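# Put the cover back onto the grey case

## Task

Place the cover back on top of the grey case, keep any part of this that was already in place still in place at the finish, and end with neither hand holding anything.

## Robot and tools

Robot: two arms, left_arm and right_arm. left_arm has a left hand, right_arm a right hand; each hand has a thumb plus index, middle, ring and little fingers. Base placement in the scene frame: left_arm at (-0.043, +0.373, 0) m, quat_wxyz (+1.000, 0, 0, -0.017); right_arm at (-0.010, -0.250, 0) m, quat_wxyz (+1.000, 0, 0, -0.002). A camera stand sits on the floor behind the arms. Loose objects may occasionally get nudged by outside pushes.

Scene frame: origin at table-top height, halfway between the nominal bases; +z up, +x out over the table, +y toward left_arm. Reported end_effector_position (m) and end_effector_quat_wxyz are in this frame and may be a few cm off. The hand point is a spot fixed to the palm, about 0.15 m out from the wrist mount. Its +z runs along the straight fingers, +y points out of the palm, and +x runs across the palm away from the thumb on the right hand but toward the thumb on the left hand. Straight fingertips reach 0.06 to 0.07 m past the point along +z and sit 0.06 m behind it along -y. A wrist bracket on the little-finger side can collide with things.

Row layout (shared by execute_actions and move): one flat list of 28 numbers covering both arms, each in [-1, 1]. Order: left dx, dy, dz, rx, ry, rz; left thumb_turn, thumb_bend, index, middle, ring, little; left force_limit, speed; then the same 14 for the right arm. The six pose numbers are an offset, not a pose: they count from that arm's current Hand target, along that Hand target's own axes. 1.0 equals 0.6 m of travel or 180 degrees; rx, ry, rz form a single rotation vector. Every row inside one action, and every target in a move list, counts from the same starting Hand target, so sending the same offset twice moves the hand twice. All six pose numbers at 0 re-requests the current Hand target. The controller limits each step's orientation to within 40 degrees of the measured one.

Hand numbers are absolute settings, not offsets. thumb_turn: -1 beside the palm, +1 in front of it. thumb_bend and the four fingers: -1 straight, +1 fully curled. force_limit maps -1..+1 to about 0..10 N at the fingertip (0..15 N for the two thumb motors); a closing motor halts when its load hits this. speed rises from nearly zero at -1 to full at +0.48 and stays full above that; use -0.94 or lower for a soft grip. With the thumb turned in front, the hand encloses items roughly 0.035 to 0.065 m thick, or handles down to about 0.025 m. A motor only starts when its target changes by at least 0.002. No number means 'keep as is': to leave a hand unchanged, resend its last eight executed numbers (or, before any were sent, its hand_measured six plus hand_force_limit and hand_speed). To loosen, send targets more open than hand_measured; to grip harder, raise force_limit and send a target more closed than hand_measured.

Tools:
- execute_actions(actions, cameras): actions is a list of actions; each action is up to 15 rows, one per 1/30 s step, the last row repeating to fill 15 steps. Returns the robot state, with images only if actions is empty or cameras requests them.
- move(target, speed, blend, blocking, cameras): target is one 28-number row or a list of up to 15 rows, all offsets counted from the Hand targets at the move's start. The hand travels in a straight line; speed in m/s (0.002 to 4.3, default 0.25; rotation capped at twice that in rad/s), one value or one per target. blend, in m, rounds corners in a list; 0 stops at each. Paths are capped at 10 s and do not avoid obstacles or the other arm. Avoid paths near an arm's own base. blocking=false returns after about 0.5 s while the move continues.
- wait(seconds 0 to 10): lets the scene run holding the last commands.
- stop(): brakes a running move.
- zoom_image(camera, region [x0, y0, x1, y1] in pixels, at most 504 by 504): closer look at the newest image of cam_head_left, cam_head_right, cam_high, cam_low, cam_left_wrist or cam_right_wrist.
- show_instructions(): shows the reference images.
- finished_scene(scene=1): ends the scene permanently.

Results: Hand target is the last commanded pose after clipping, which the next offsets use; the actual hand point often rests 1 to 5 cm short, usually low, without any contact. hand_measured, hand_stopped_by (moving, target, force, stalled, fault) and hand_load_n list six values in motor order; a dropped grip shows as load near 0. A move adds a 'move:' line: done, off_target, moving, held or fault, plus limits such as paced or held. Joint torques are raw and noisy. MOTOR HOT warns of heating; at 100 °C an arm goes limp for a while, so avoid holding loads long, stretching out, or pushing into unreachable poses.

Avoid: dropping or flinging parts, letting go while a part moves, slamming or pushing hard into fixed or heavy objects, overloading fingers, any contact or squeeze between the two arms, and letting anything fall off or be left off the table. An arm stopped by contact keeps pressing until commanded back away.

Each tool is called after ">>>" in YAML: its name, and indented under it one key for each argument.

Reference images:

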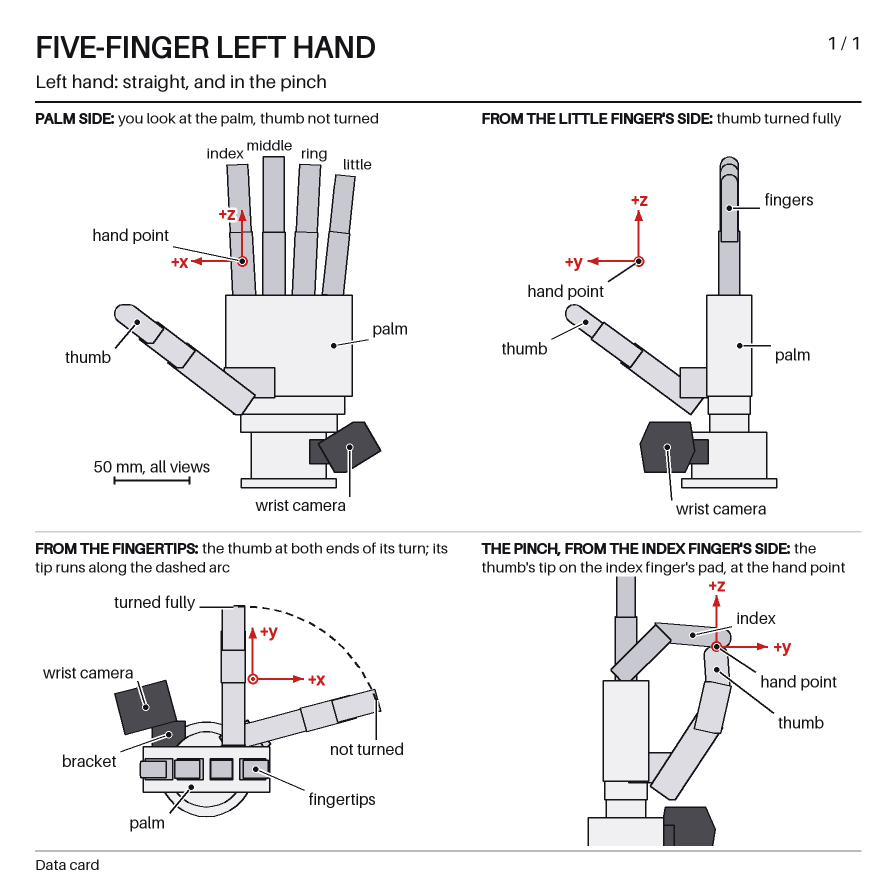

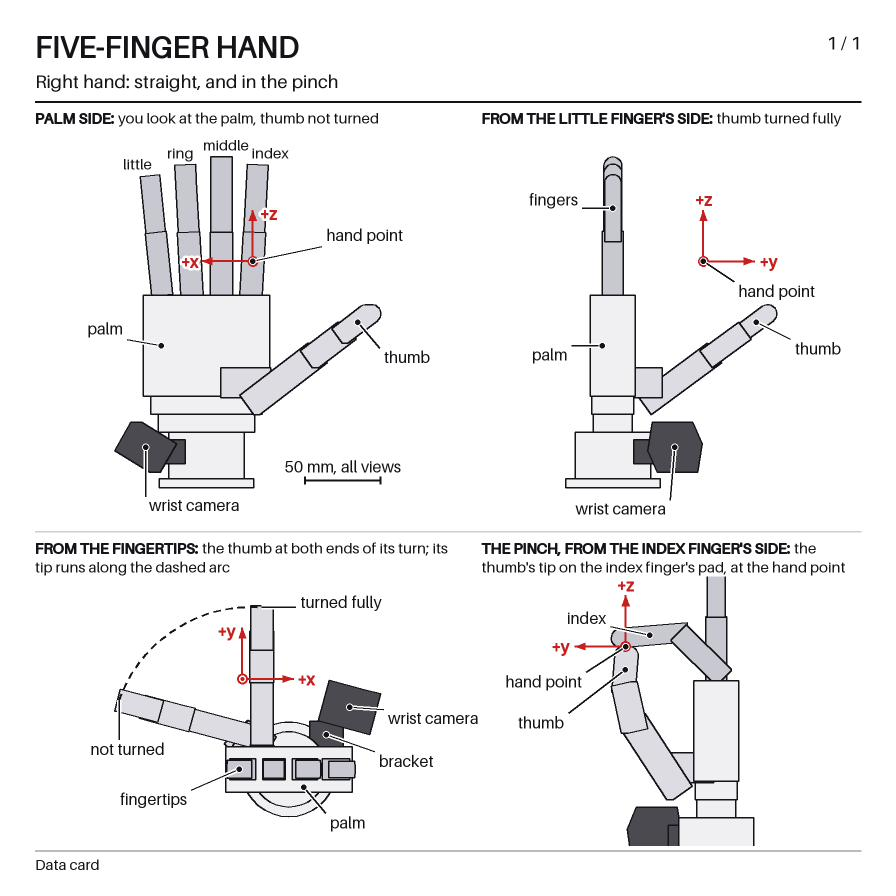

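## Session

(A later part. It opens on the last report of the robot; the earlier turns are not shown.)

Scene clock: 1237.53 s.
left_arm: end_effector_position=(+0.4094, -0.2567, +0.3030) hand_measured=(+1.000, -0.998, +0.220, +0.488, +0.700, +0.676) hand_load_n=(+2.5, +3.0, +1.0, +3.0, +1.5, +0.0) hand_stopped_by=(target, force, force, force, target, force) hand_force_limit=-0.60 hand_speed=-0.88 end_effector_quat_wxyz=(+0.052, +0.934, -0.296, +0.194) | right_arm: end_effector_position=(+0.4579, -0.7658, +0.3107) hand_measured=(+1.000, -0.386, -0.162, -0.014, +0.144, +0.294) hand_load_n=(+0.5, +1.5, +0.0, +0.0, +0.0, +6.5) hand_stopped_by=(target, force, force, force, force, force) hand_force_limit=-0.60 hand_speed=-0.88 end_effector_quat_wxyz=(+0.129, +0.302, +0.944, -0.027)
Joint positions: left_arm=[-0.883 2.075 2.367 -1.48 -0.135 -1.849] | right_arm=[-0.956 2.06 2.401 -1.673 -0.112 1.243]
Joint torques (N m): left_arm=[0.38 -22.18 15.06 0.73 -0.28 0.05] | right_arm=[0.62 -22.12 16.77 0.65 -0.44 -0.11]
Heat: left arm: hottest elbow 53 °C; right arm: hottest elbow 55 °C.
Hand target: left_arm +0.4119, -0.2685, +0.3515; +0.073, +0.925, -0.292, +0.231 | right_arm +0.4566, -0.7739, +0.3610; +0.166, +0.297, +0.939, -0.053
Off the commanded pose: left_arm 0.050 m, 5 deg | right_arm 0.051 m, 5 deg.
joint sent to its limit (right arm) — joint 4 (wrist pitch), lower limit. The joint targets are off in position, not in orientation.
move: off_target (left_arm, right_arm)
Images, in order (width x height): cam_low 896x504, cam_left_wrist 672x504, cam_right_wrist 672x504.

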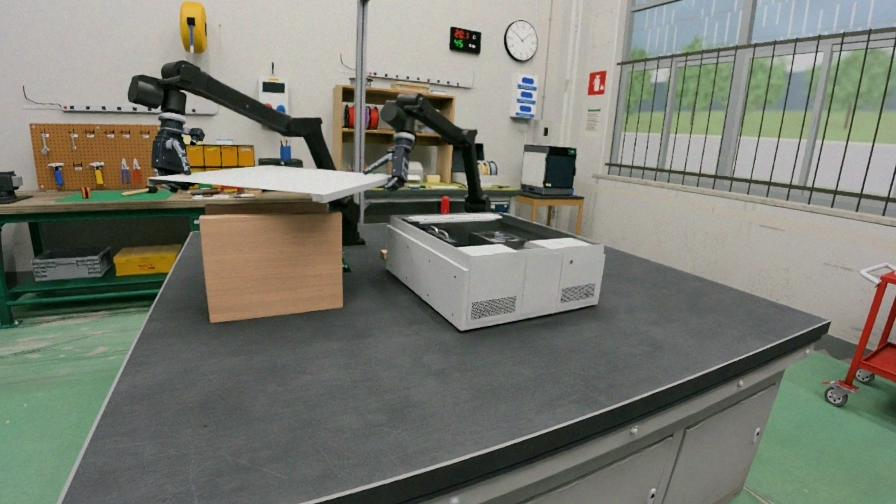

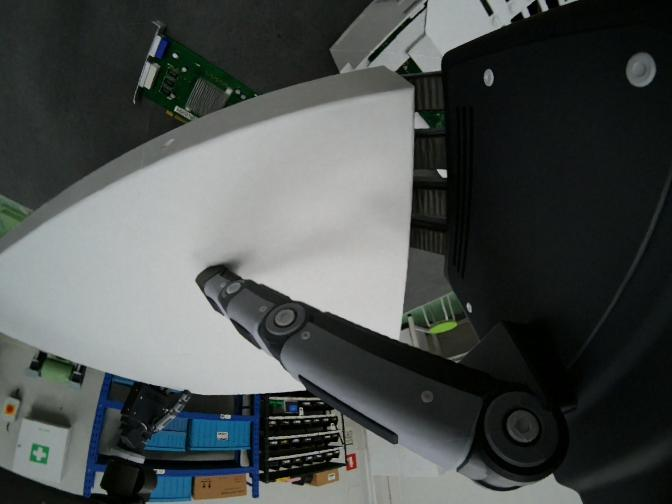

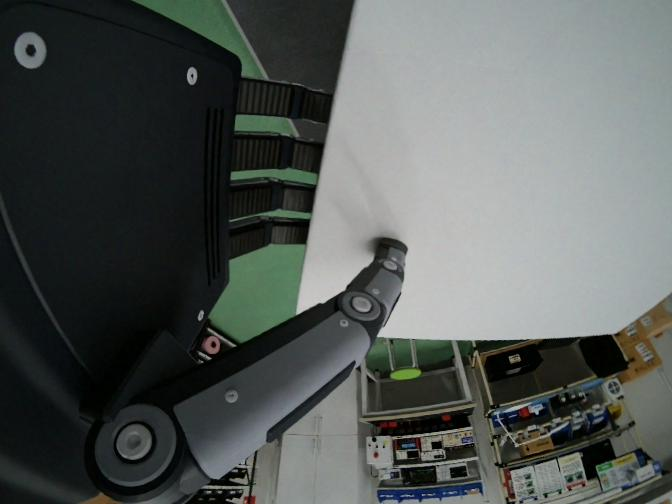

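>>> execute_actions:
  actions: []

>>> zoom_image:
  camera: "cam_head_left"
  region: [540, 180, 800, 420]

>>> zoom_image:
  camera: "cam_head_right"
  region: [520, 160, 800, 430]

>>> zoom_image:
  camera: "cam_high"
  region: [60, 300, 320, 504]

Scene clock: 1281.07 s.
left_arm: end_effector_position=(+0.4094, -0.2567, +0.3030) hand_measured=(+1.000, -0.998, +0.220, +0.488, +0.700, +0.676) hand_load_n=(+2.0, +3.5, +1.5, +3.0, +1.5, +0.0) hand_stopped_by=(target, force, force, force, target, force) hand_force_limit=-0.60 hand_speed=-0.88 end_effector_quat_wxyz=(+0.052, +0.934, -0.296, +0.194) | right_arm: end_effector_position=(+0.4579, -0.7658, +0.3107) hand_measured=(+1.000, -0.386, -0.162, -0.014, +0.144, +0.294) hand_load_n=(+0.5, +1.5, +0.0, +0.0, +0.5, +6.5) hand_stopped_by=(target, force, force, force, force, force) hand_force_limit=-0.60 hand_speed=-0.88 end_effector_quat_wxyz=(+0.129, +0.302, +0.944, -0.027)
Joint positions: left_arm=[-0.883 2.075 2.367 -1.48 -0.135 -1.849] | right_arm=[-0.956 2.06 2.401 -1.673 -0.112 1.243]
Joint velocities: within noise
Joint torques (N m): left_arm=[0.21 -22.3 15.13 0.7 -0.29 0.04] | right_arm=[0.21 -22.48 16.77 0.08 -0.44 -0.09]
Heat: left arm: hottest elbow 59 °C; right arm: hottest elbow 65 °C.
Hand target: left_arm +0.4119, -0.2685, +0.3515; +0.073, +0.925, -0.292, +0.231 | right_arm +0.4566, -0.7739, +0.3610; +0.166, +0.297, +0.939, -0.053
Off the commanded pose: left_arm 0.050 m, 5 deg | right_arm 0.051 m, 5 deg.

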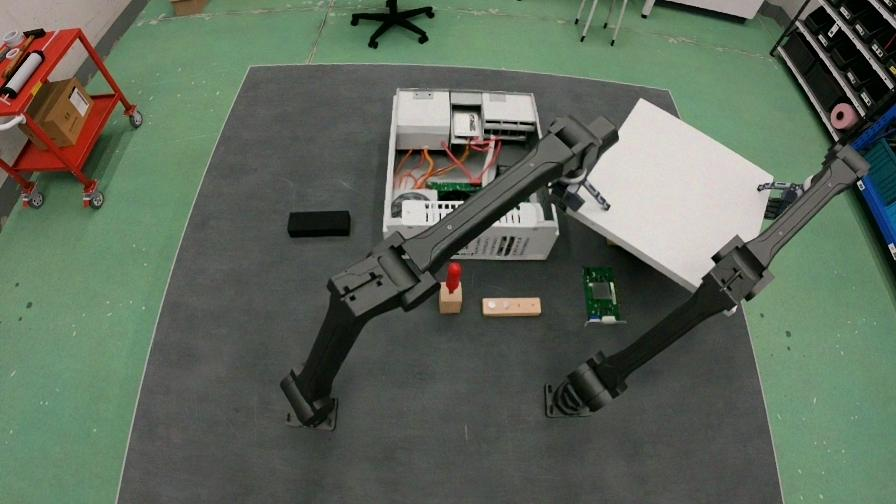

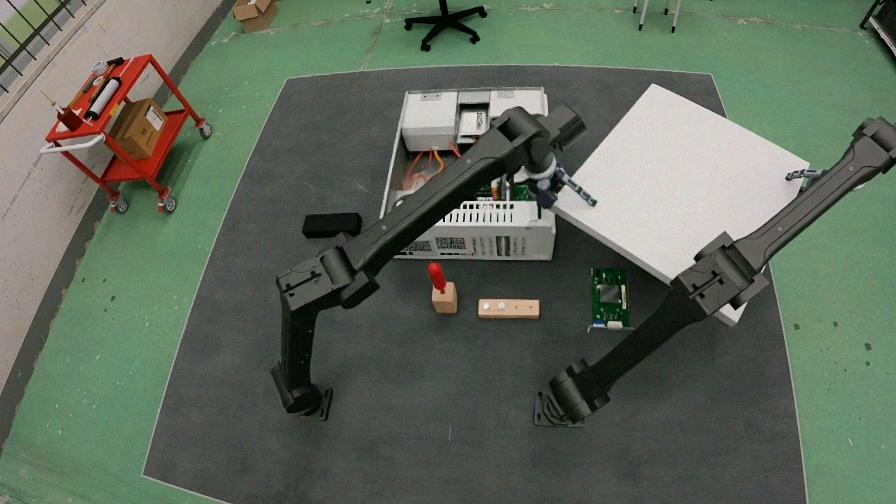

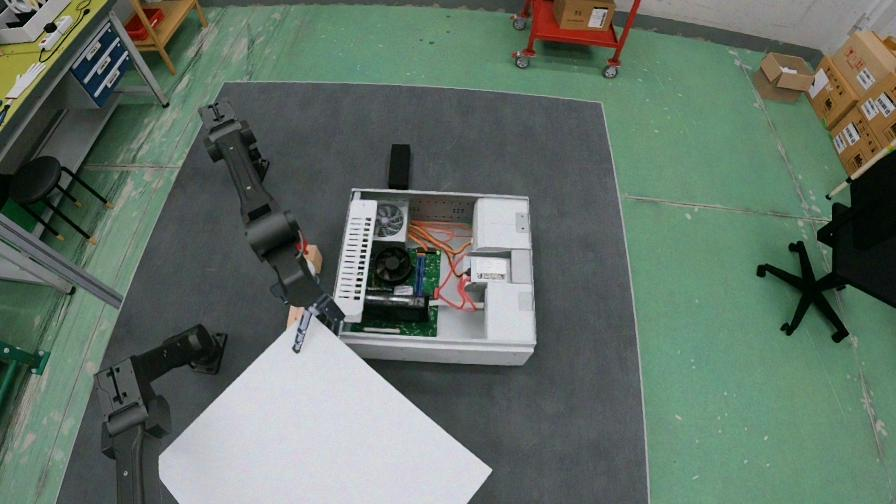

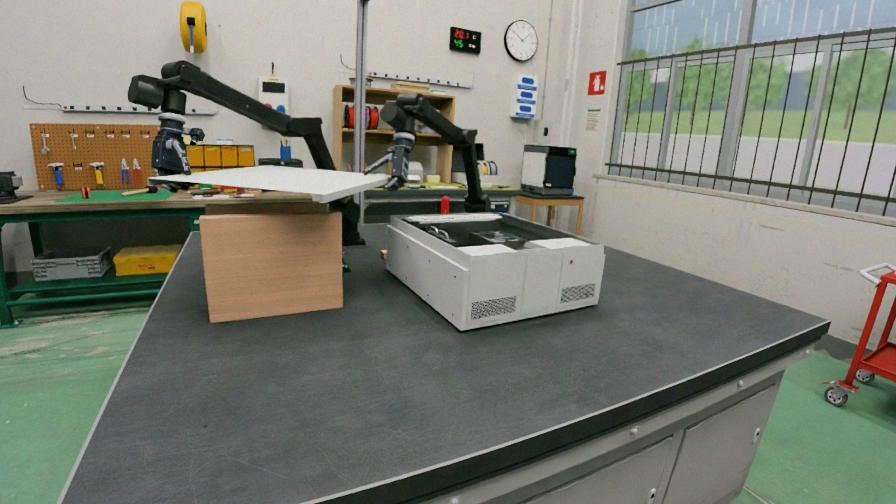

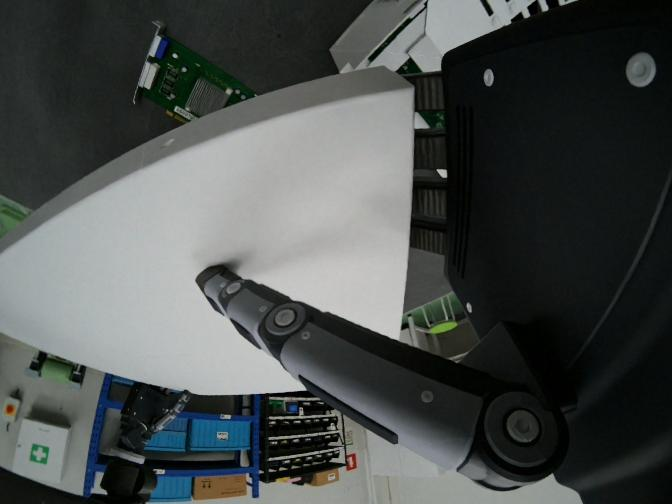

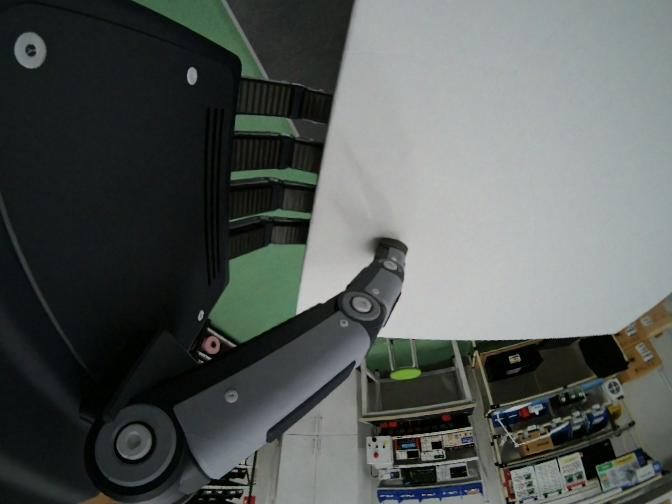

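Scaled by 1.938.

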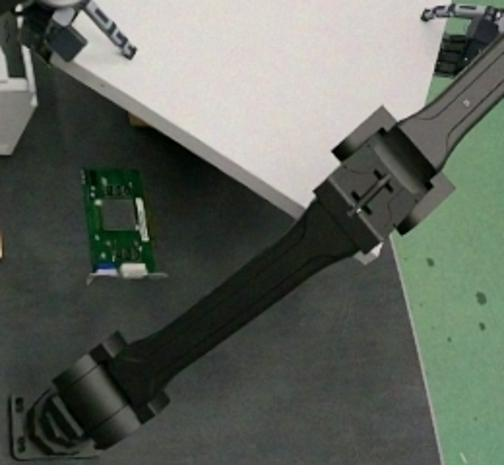

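Scaled by 1.800.

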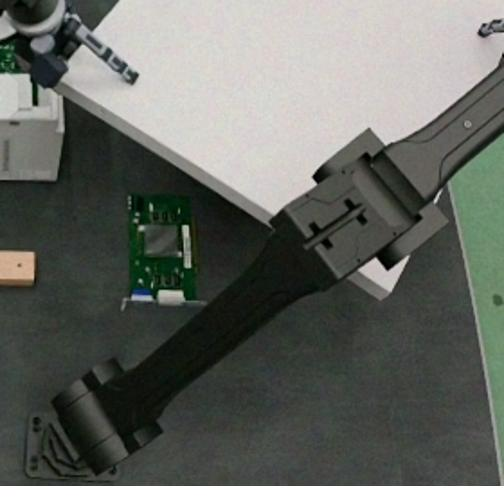

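Scaled by 1.938.

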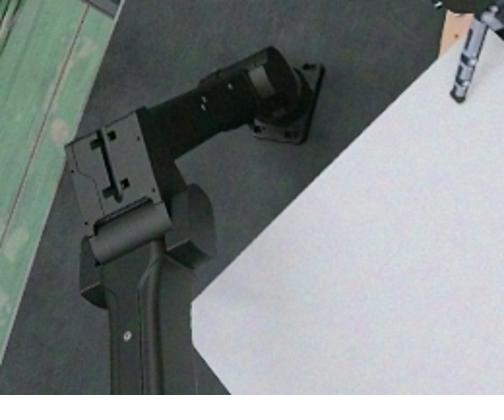

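>>> move:
  target:
    - [-0.0513,-0.1012,-0.0425,0.0196,0,-0.0368,1,0.4,0.4,0.5,0.7,0.9,-0.6,-0.88, -0.0205,0.1783,-0.0067,-0.0143,0,-0.0392,1,0.4,0.4,0.5,0.6,0.8,-0.6,-0.88]
    - [-0.1110,-0.2160,-0.0742,0.0404,0,-0.0760,1,0.4,0.4,0.5,0.7,0.9,-0.6,-0.88, -0.0262,0.3868,-0.0045,-0.0294,0,-0.0809,1,0.4,0.4,0.5,0.6,0.8,-0.6,-0.88]
  speed: 0.07
  blend: 0.02
  cameras: ["all"]

Scene clock: 1333.27 s.
left_arm: end_effector_position=(+0.4167, -0.1216, +0.3294) hand_measured=(+1.000, -0.998, +0.220, +0.490, +0.700, +0.676) hand_load_n=(+5.5, +2.5, +4.5, +0.0, +0.0, +0.0) hand_stopped_by=(target, force, force, force, target, force) hand_force_limit=-0.60 hand_speed=-0.88 end_effector_quat_wxyz=(+0.026, +0.962, -0.172, +0.209) | right_arm: end_effector_position=(+0.5969, -0.5958, +0.3109) hand_measured=(+1.000, -0.386, -0.162, -0.014, +0.144, +0.294) hand_load_n=(+2.0, +0.0, +0.0, +0.0, +1.5, +5.0) hand_stopped_by=(target, force, force, force, force, force) hand_force_limit=-0.60 hand_speed=-0.88 end_effector_quat_wxyz=(+0.128, +0.172, +0.977, -0.008)
Joint positions: left_arm=[-0.783 1.736 1.924 -1.386 -0.205 -1.996] | right_arm=[-0.635 2.059 2.401 -1.675 -0.099 1.292]
Joint torques (N m): left_arm=[1.49 -20.19 8.91 1.94 -0.35 0.09] | right_arm=[2.37 -24 15.57 0.62 -0.11 0.15]
Heat: left arm: hottest elbow 60 °C; right arm: hottest elbow 70 °C.
Hand target: left_arm +0.4210, -0.1166, +0.3595; +0.041, +0.956, -0.165, +0.238 | right_arm +0.6014, -0.5919, +0.3690; +0.171, +0.168, +0.970, -0.030
Off the commanded pose: left_arm 0.031 m, 4 deg | right_arm 0.058 m, 6 deg.
joint sent to its limit (right arm) — joint 4 (wrist pitch), lower limit. The joint targets are off in position, not in orientation.
move: off_target (left_arm, right_arm)

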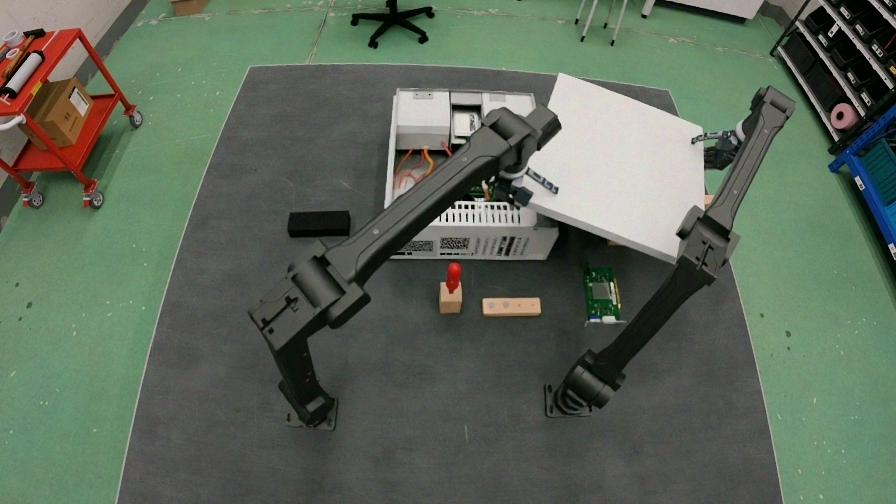

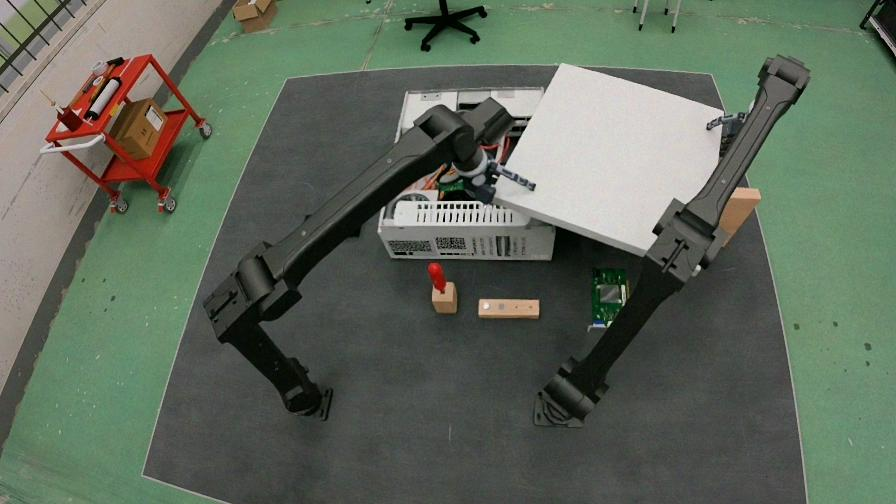

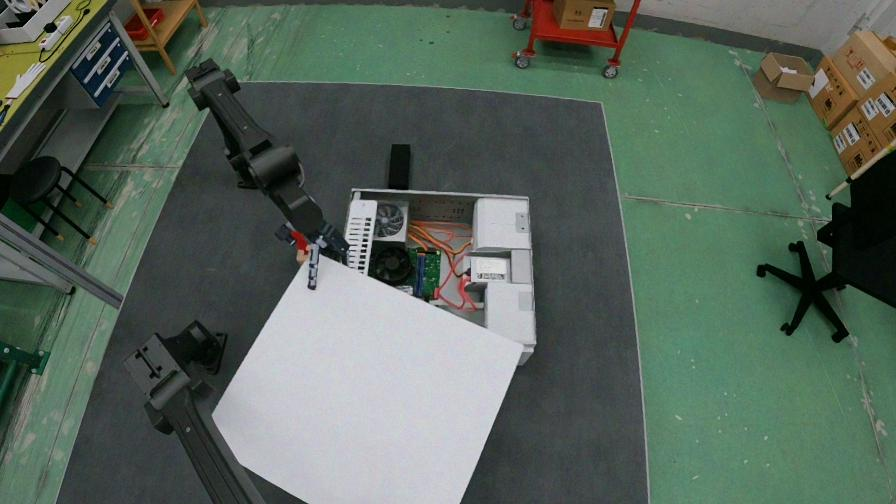

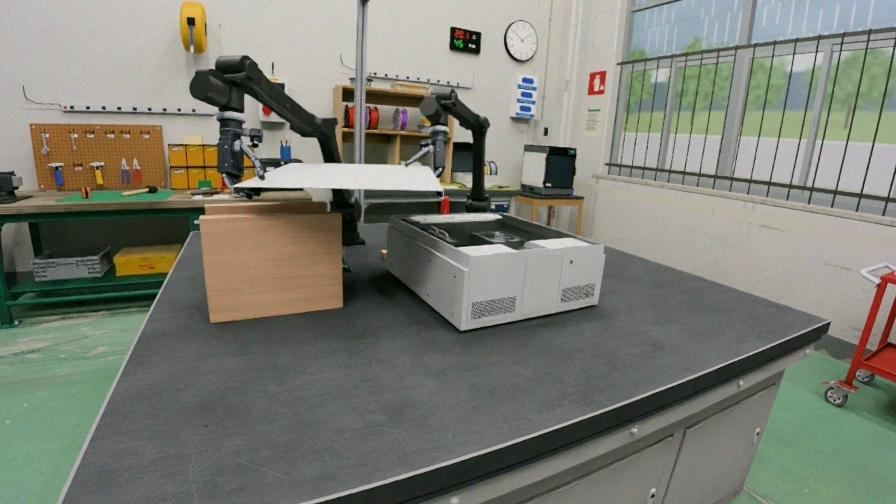

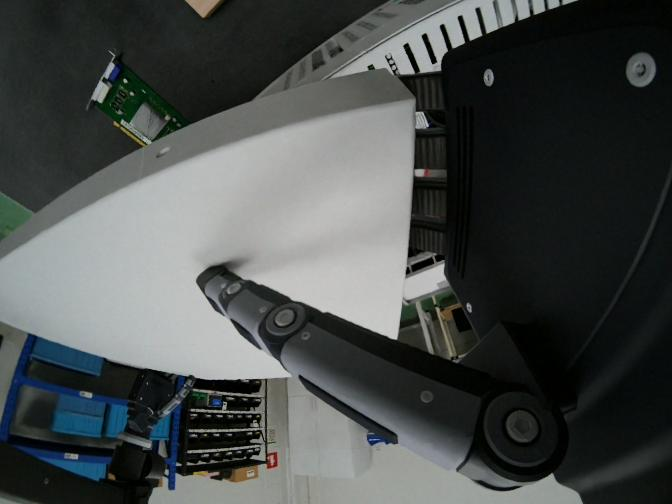

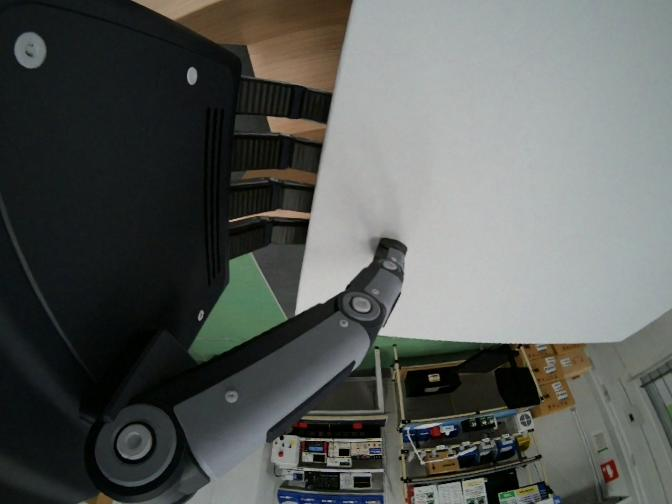

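>>> move:
  target:
    - [-0.0517,-0.1655,0.0103,0.0214,0,-0.0403,1,0.4,0.4,0.5,0.7,0.9,-0.6,-0.88, -0.0435,0.2438,0.0337,-0.0156,0,-0.0429,1,0.4,0.4,0.5,0.6,0.8,-0.6,-0.88]
    - [-0.0973,-0.3362,-0.0045,0.0371,0,-0.0697,1,0.4,0.4,0.5,0.7,0.9,-0.6,-0.88, -0.0430,0.4848,0.0603,-0.0270,0,-0.0742,1,0.4,0.4,0.5,0.6,0.8,-0.6,-0.88]
    - [-0.1433,-0.4670,-0.0195,0.0527,0,-0.0991,1,0.4,0.4,0.5,0.7,0.9,-0.6,-0.88, -0.0382,0.6912,0.0745,-0.0384,0,-0.1055,1,0.4,0.4,0.5,0.6,0.8,-0.6,-0.88]
  speed: 0.08
  blend: 0.02
  cameras: ["all"]

Scene clock: 1362.53 s.
left_arm: end_effector_position=(+0.4355, +0.1675, +0.3048) hand_measured=(+1.000, -0.996, +0.220, +0.490, +0.700, +0.676) hand_load_n=(+0.5, +0.5, +3.5, +0.0, +0.0, +0.0) hand_stopped_by=(target, force, force, force, target, force) hand_force_limit=-0.60 hand_speed=-0.88 end_effector_quat_wxyz=(-0.011, +0.977, -0.002, +0.211) | right_arm: end_effector_position=(+0.7668, -0.2090, +0.2856) hand_measured=(+1.000, -0.388, -0.162, -0.014, +0.144, +0.294) hand_load_n=(+3.0, +5.0, +2.5, +3.0, +1.5, +0.0) hand_stopped_by=(target, force, force, force, force, force) hand_force_limit=-0.60 hand_speed=-0.88 end_effector_quat_wxyz=(+0.155, -0.008, +0.988, +0.008)
Joint positions: left_arm=[-0.346 1.309 1.374 -1.243 -0.172 -1.912] | right_arm=[-0.029 2.272 2.689 -1.678 -0.029 1.526]
Joint torques (N m): left_arm=[2.14 -12.69 9.18 1.81 -0.01 0.11] | right_arm=[0.73 -22.65 17.13 0.77 0.26 0.22]
Heat: left arm: hottest elbow 52 °C; right arm: hottest elbow 69 °C.
Hand target: left_arm +0.4380, +0.1747, +0.3295; -0.001, +0.970, +0.006, +0.242 | right_arm +0.7754, -0.2136, +0.3343; +0.174, -0.005, +0.985, +0.001
Off the commanded pose: left_arm 0.026 m, 4 deg | right_arm 0.050 m, 2 deg.
joint sent to its limit (right arm) — joint 4 (wrist pitch), lower limit. The joint targets are off in position and orientation.
move: off_target (left_arm, right_arm)

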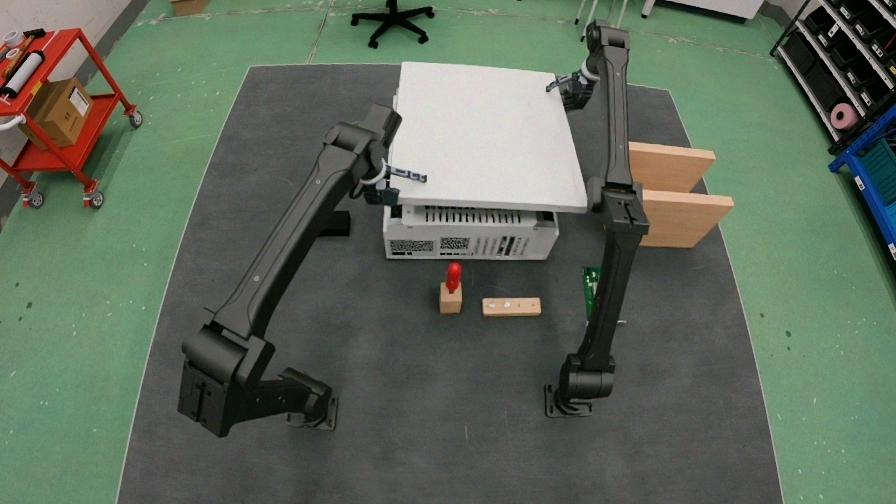

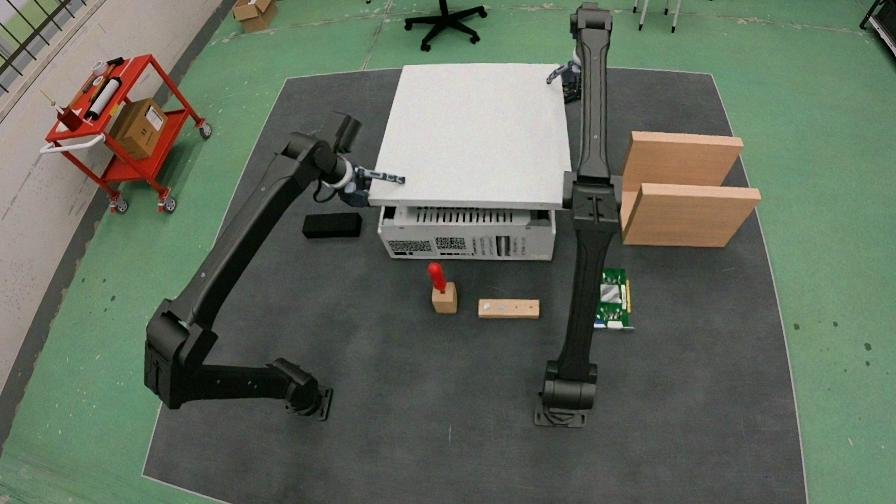

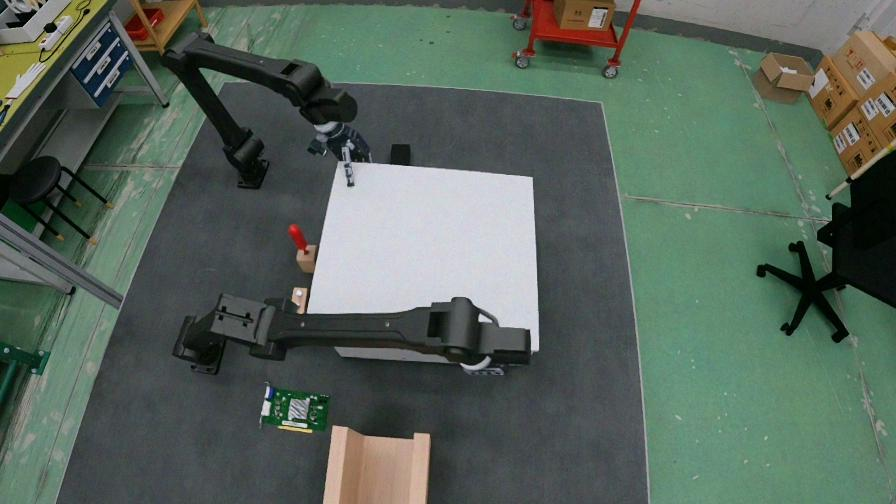

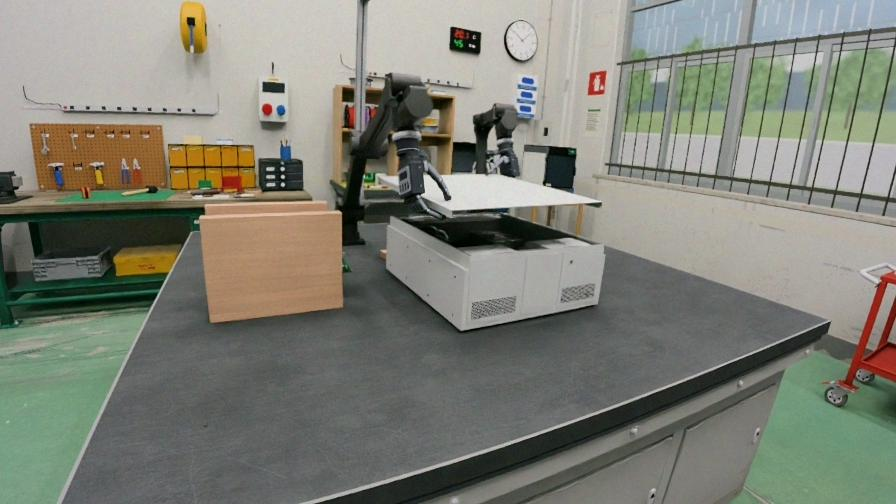

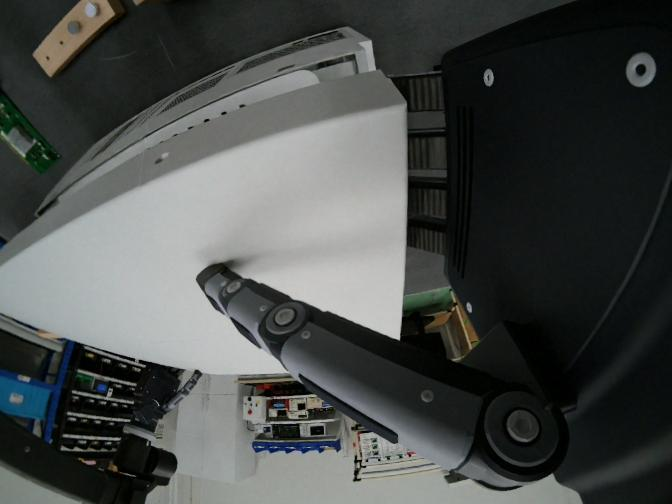

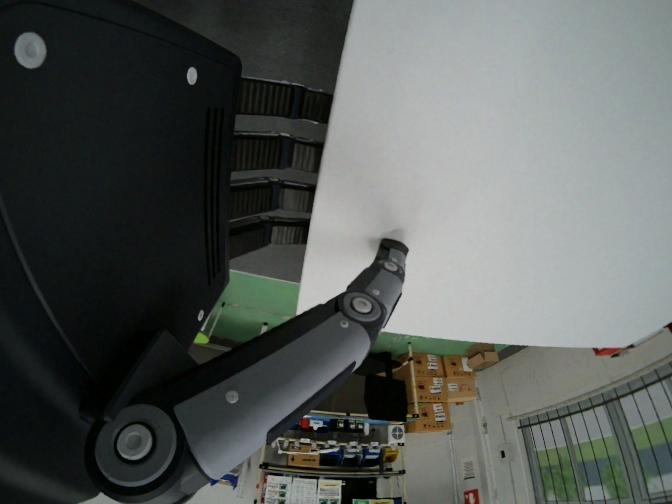

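>>> move:
  target: [-0.0535,-0.0648,0.1272,0,0,0,1,0.4,0.4,0.5,0.7,0.9,-0.6,-0.88, 0.0390,0.0527,0.1212,0,0,0,1,0.4,0.4,0.5,0.6,0.8,-0.6,-0.88]
  speed: 0.05
  cameras: ["all"]

Scene clock: 1436.77 s.
left_arm: end_effector_position=(+0.4424, +0.2019, +0.2300) hand_measured=(+1.000, -0.998, +0.220, +0.490, +0.700, +0.676) hand_load_n=(+3.0, +2.5, +4.5, +0.0, +0.0, +0.5) hand_stopped_by=(target, force, force, force, target, force) hand_force_limit=-0.60 hand_speed=-0.88 end_effector_quat_wxyz=(+0.000, +0.976, +0.001, +0.218) | right_arm: end_effector_position=(+0.7721, -0.1752, +0.2233) hand_measured=(+1.000, -0.388, -0.162, -0.014, +0.144, +0.294) hand_load_n=(+2.0, +3.5, -1.0, +0.0, +2.0, +4.5) hand_stopped_by=(target, force, force, force, force, force) hand_force_limit=-0.60 hand_speed=-0.88 end_effector_quat_wxyz=(+0.137, -0.017, +0.990, +0.005)
Joint positions: left_arm=[-0.251 1.29 1.151 -1.008 -0.121 -1.832] | right_arm=[0.02 2.24 2.471 -1.526 -0.011 1.553]
Joint torques (N m): left_arm=[2.78 -11.52 8.51 1.7 -0.21 0.22] | right_arm=[0.85 -25.64 9.66 1.68 0.25 0.25]
Heat: left arm: hottest elbow 47 °C; right arm: hottest elbow 62 °C.
Hand target: left_arm +0.4451, +0.2136, +0.2472; -0.002, +0.970, +0.006, +0.242 | right_arm +0.7778, -0.1819, +0.2580; +0.173, -0.005, +0.985, +0.001
Off the commanded pose: left_arm 0.021 m, 3 deg | right_arm 0.036 m, 4 deg.
move: off_target (left_arm, right_arm)

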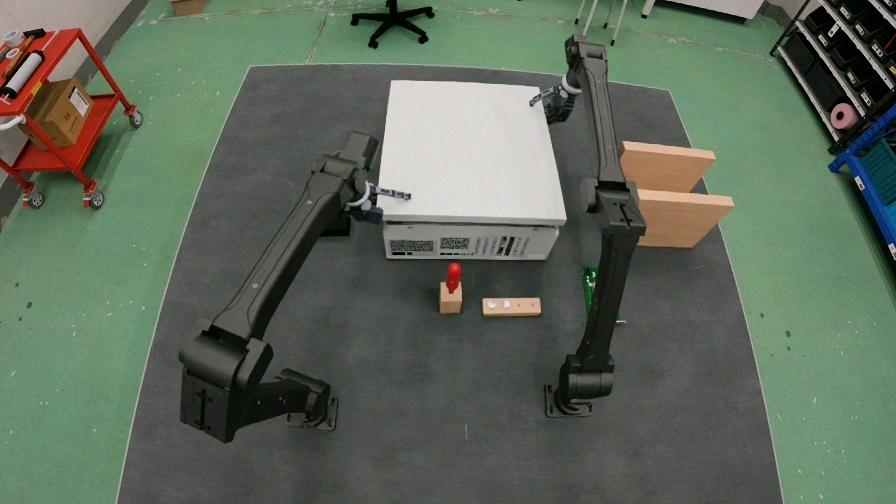

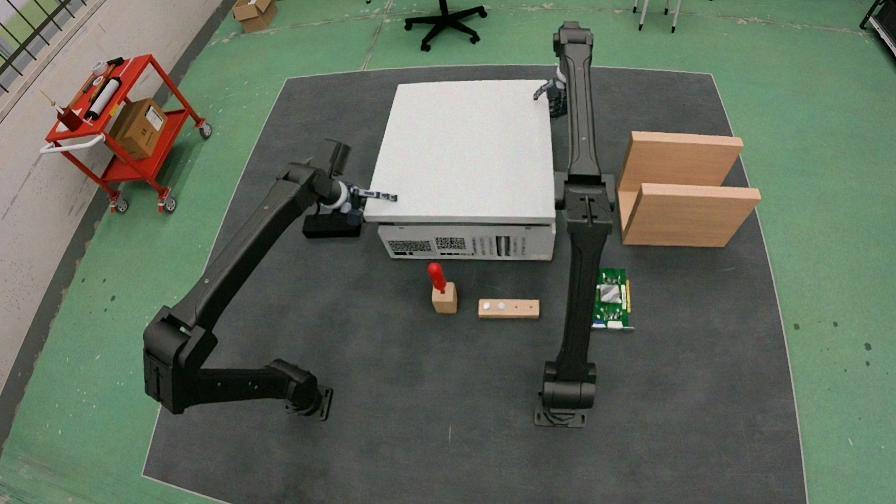

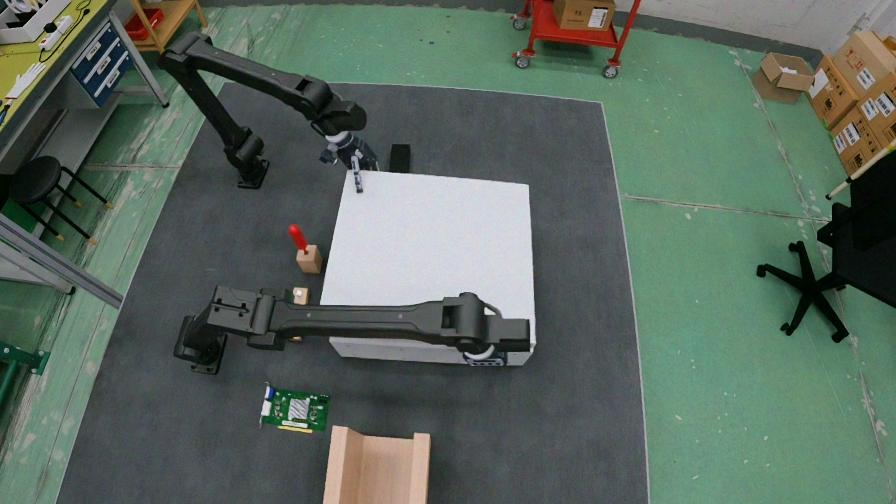

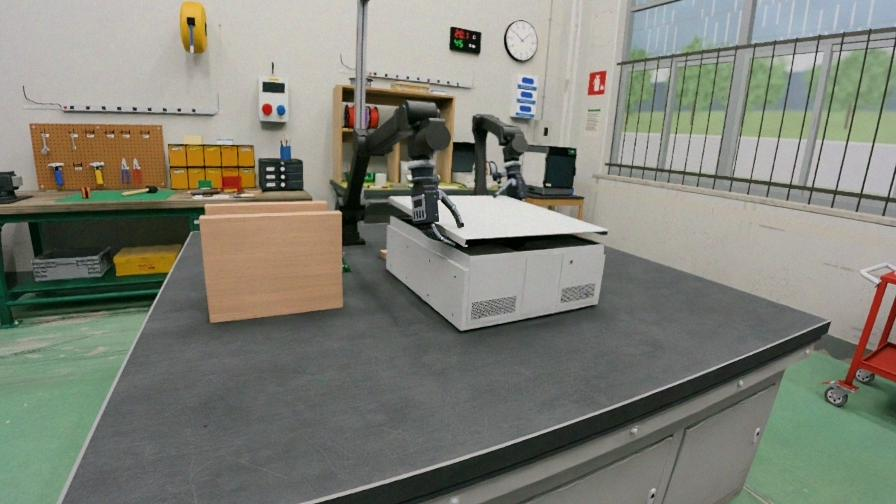

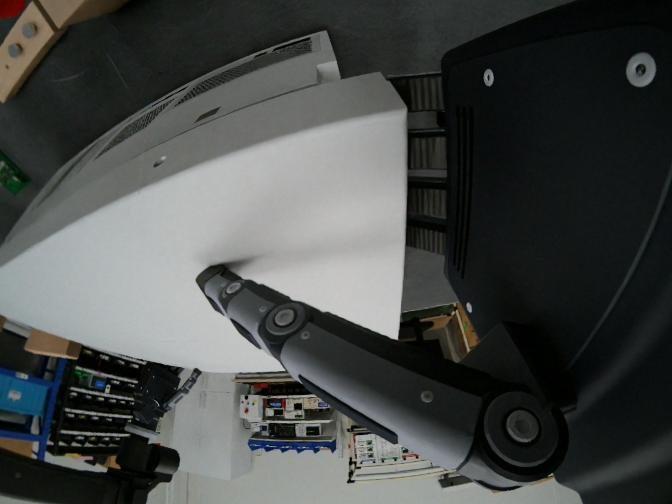

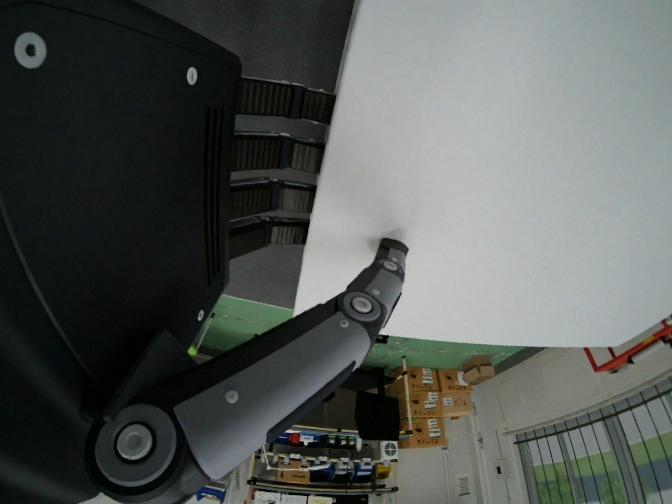

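>>> zoom_image:
  camera: "cam_head_left"
  region: [350, 60, 610, 280]

>>> zoom_image:
  camera: "cam_high"
  region: [300, 130, 560, 390]

>>> zoom_image:
  camera: "cam_low"
  region: [370, 160, 630, 340]

>>> zoom_image:
  camera: "cam_left_wrist"
  region: [0, 0, 460, 300]

>>> zoom_image:
  camera: "cam_head_right"
  region: [350, 60, 610, 280]

Scaled by 1.938.

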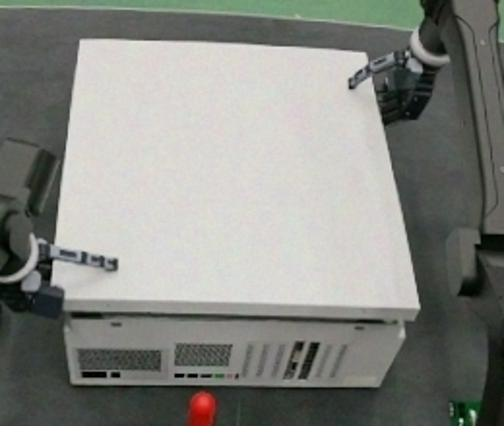

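Scaled by 1.938.

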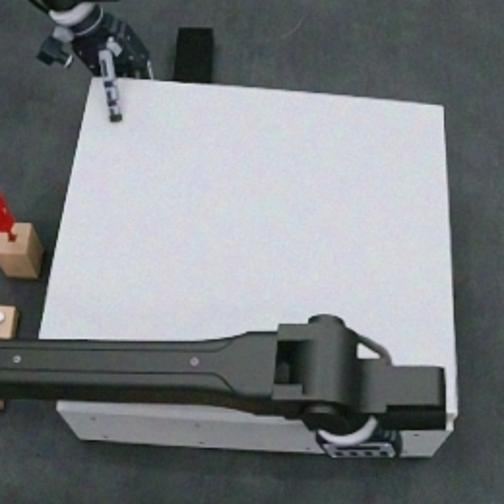

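Scaled by 1.938.

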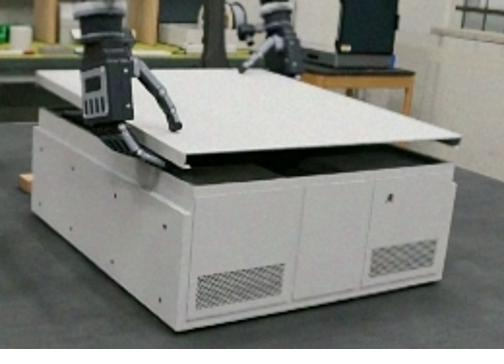

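Scaled by 1.096 from the camera's 672x504 image, which has a finer 960x720 frame.

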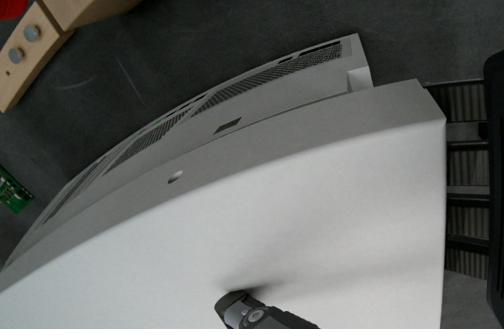

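Scaled by 1.938.

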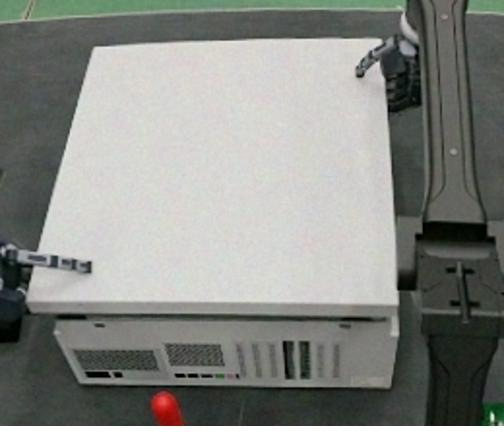

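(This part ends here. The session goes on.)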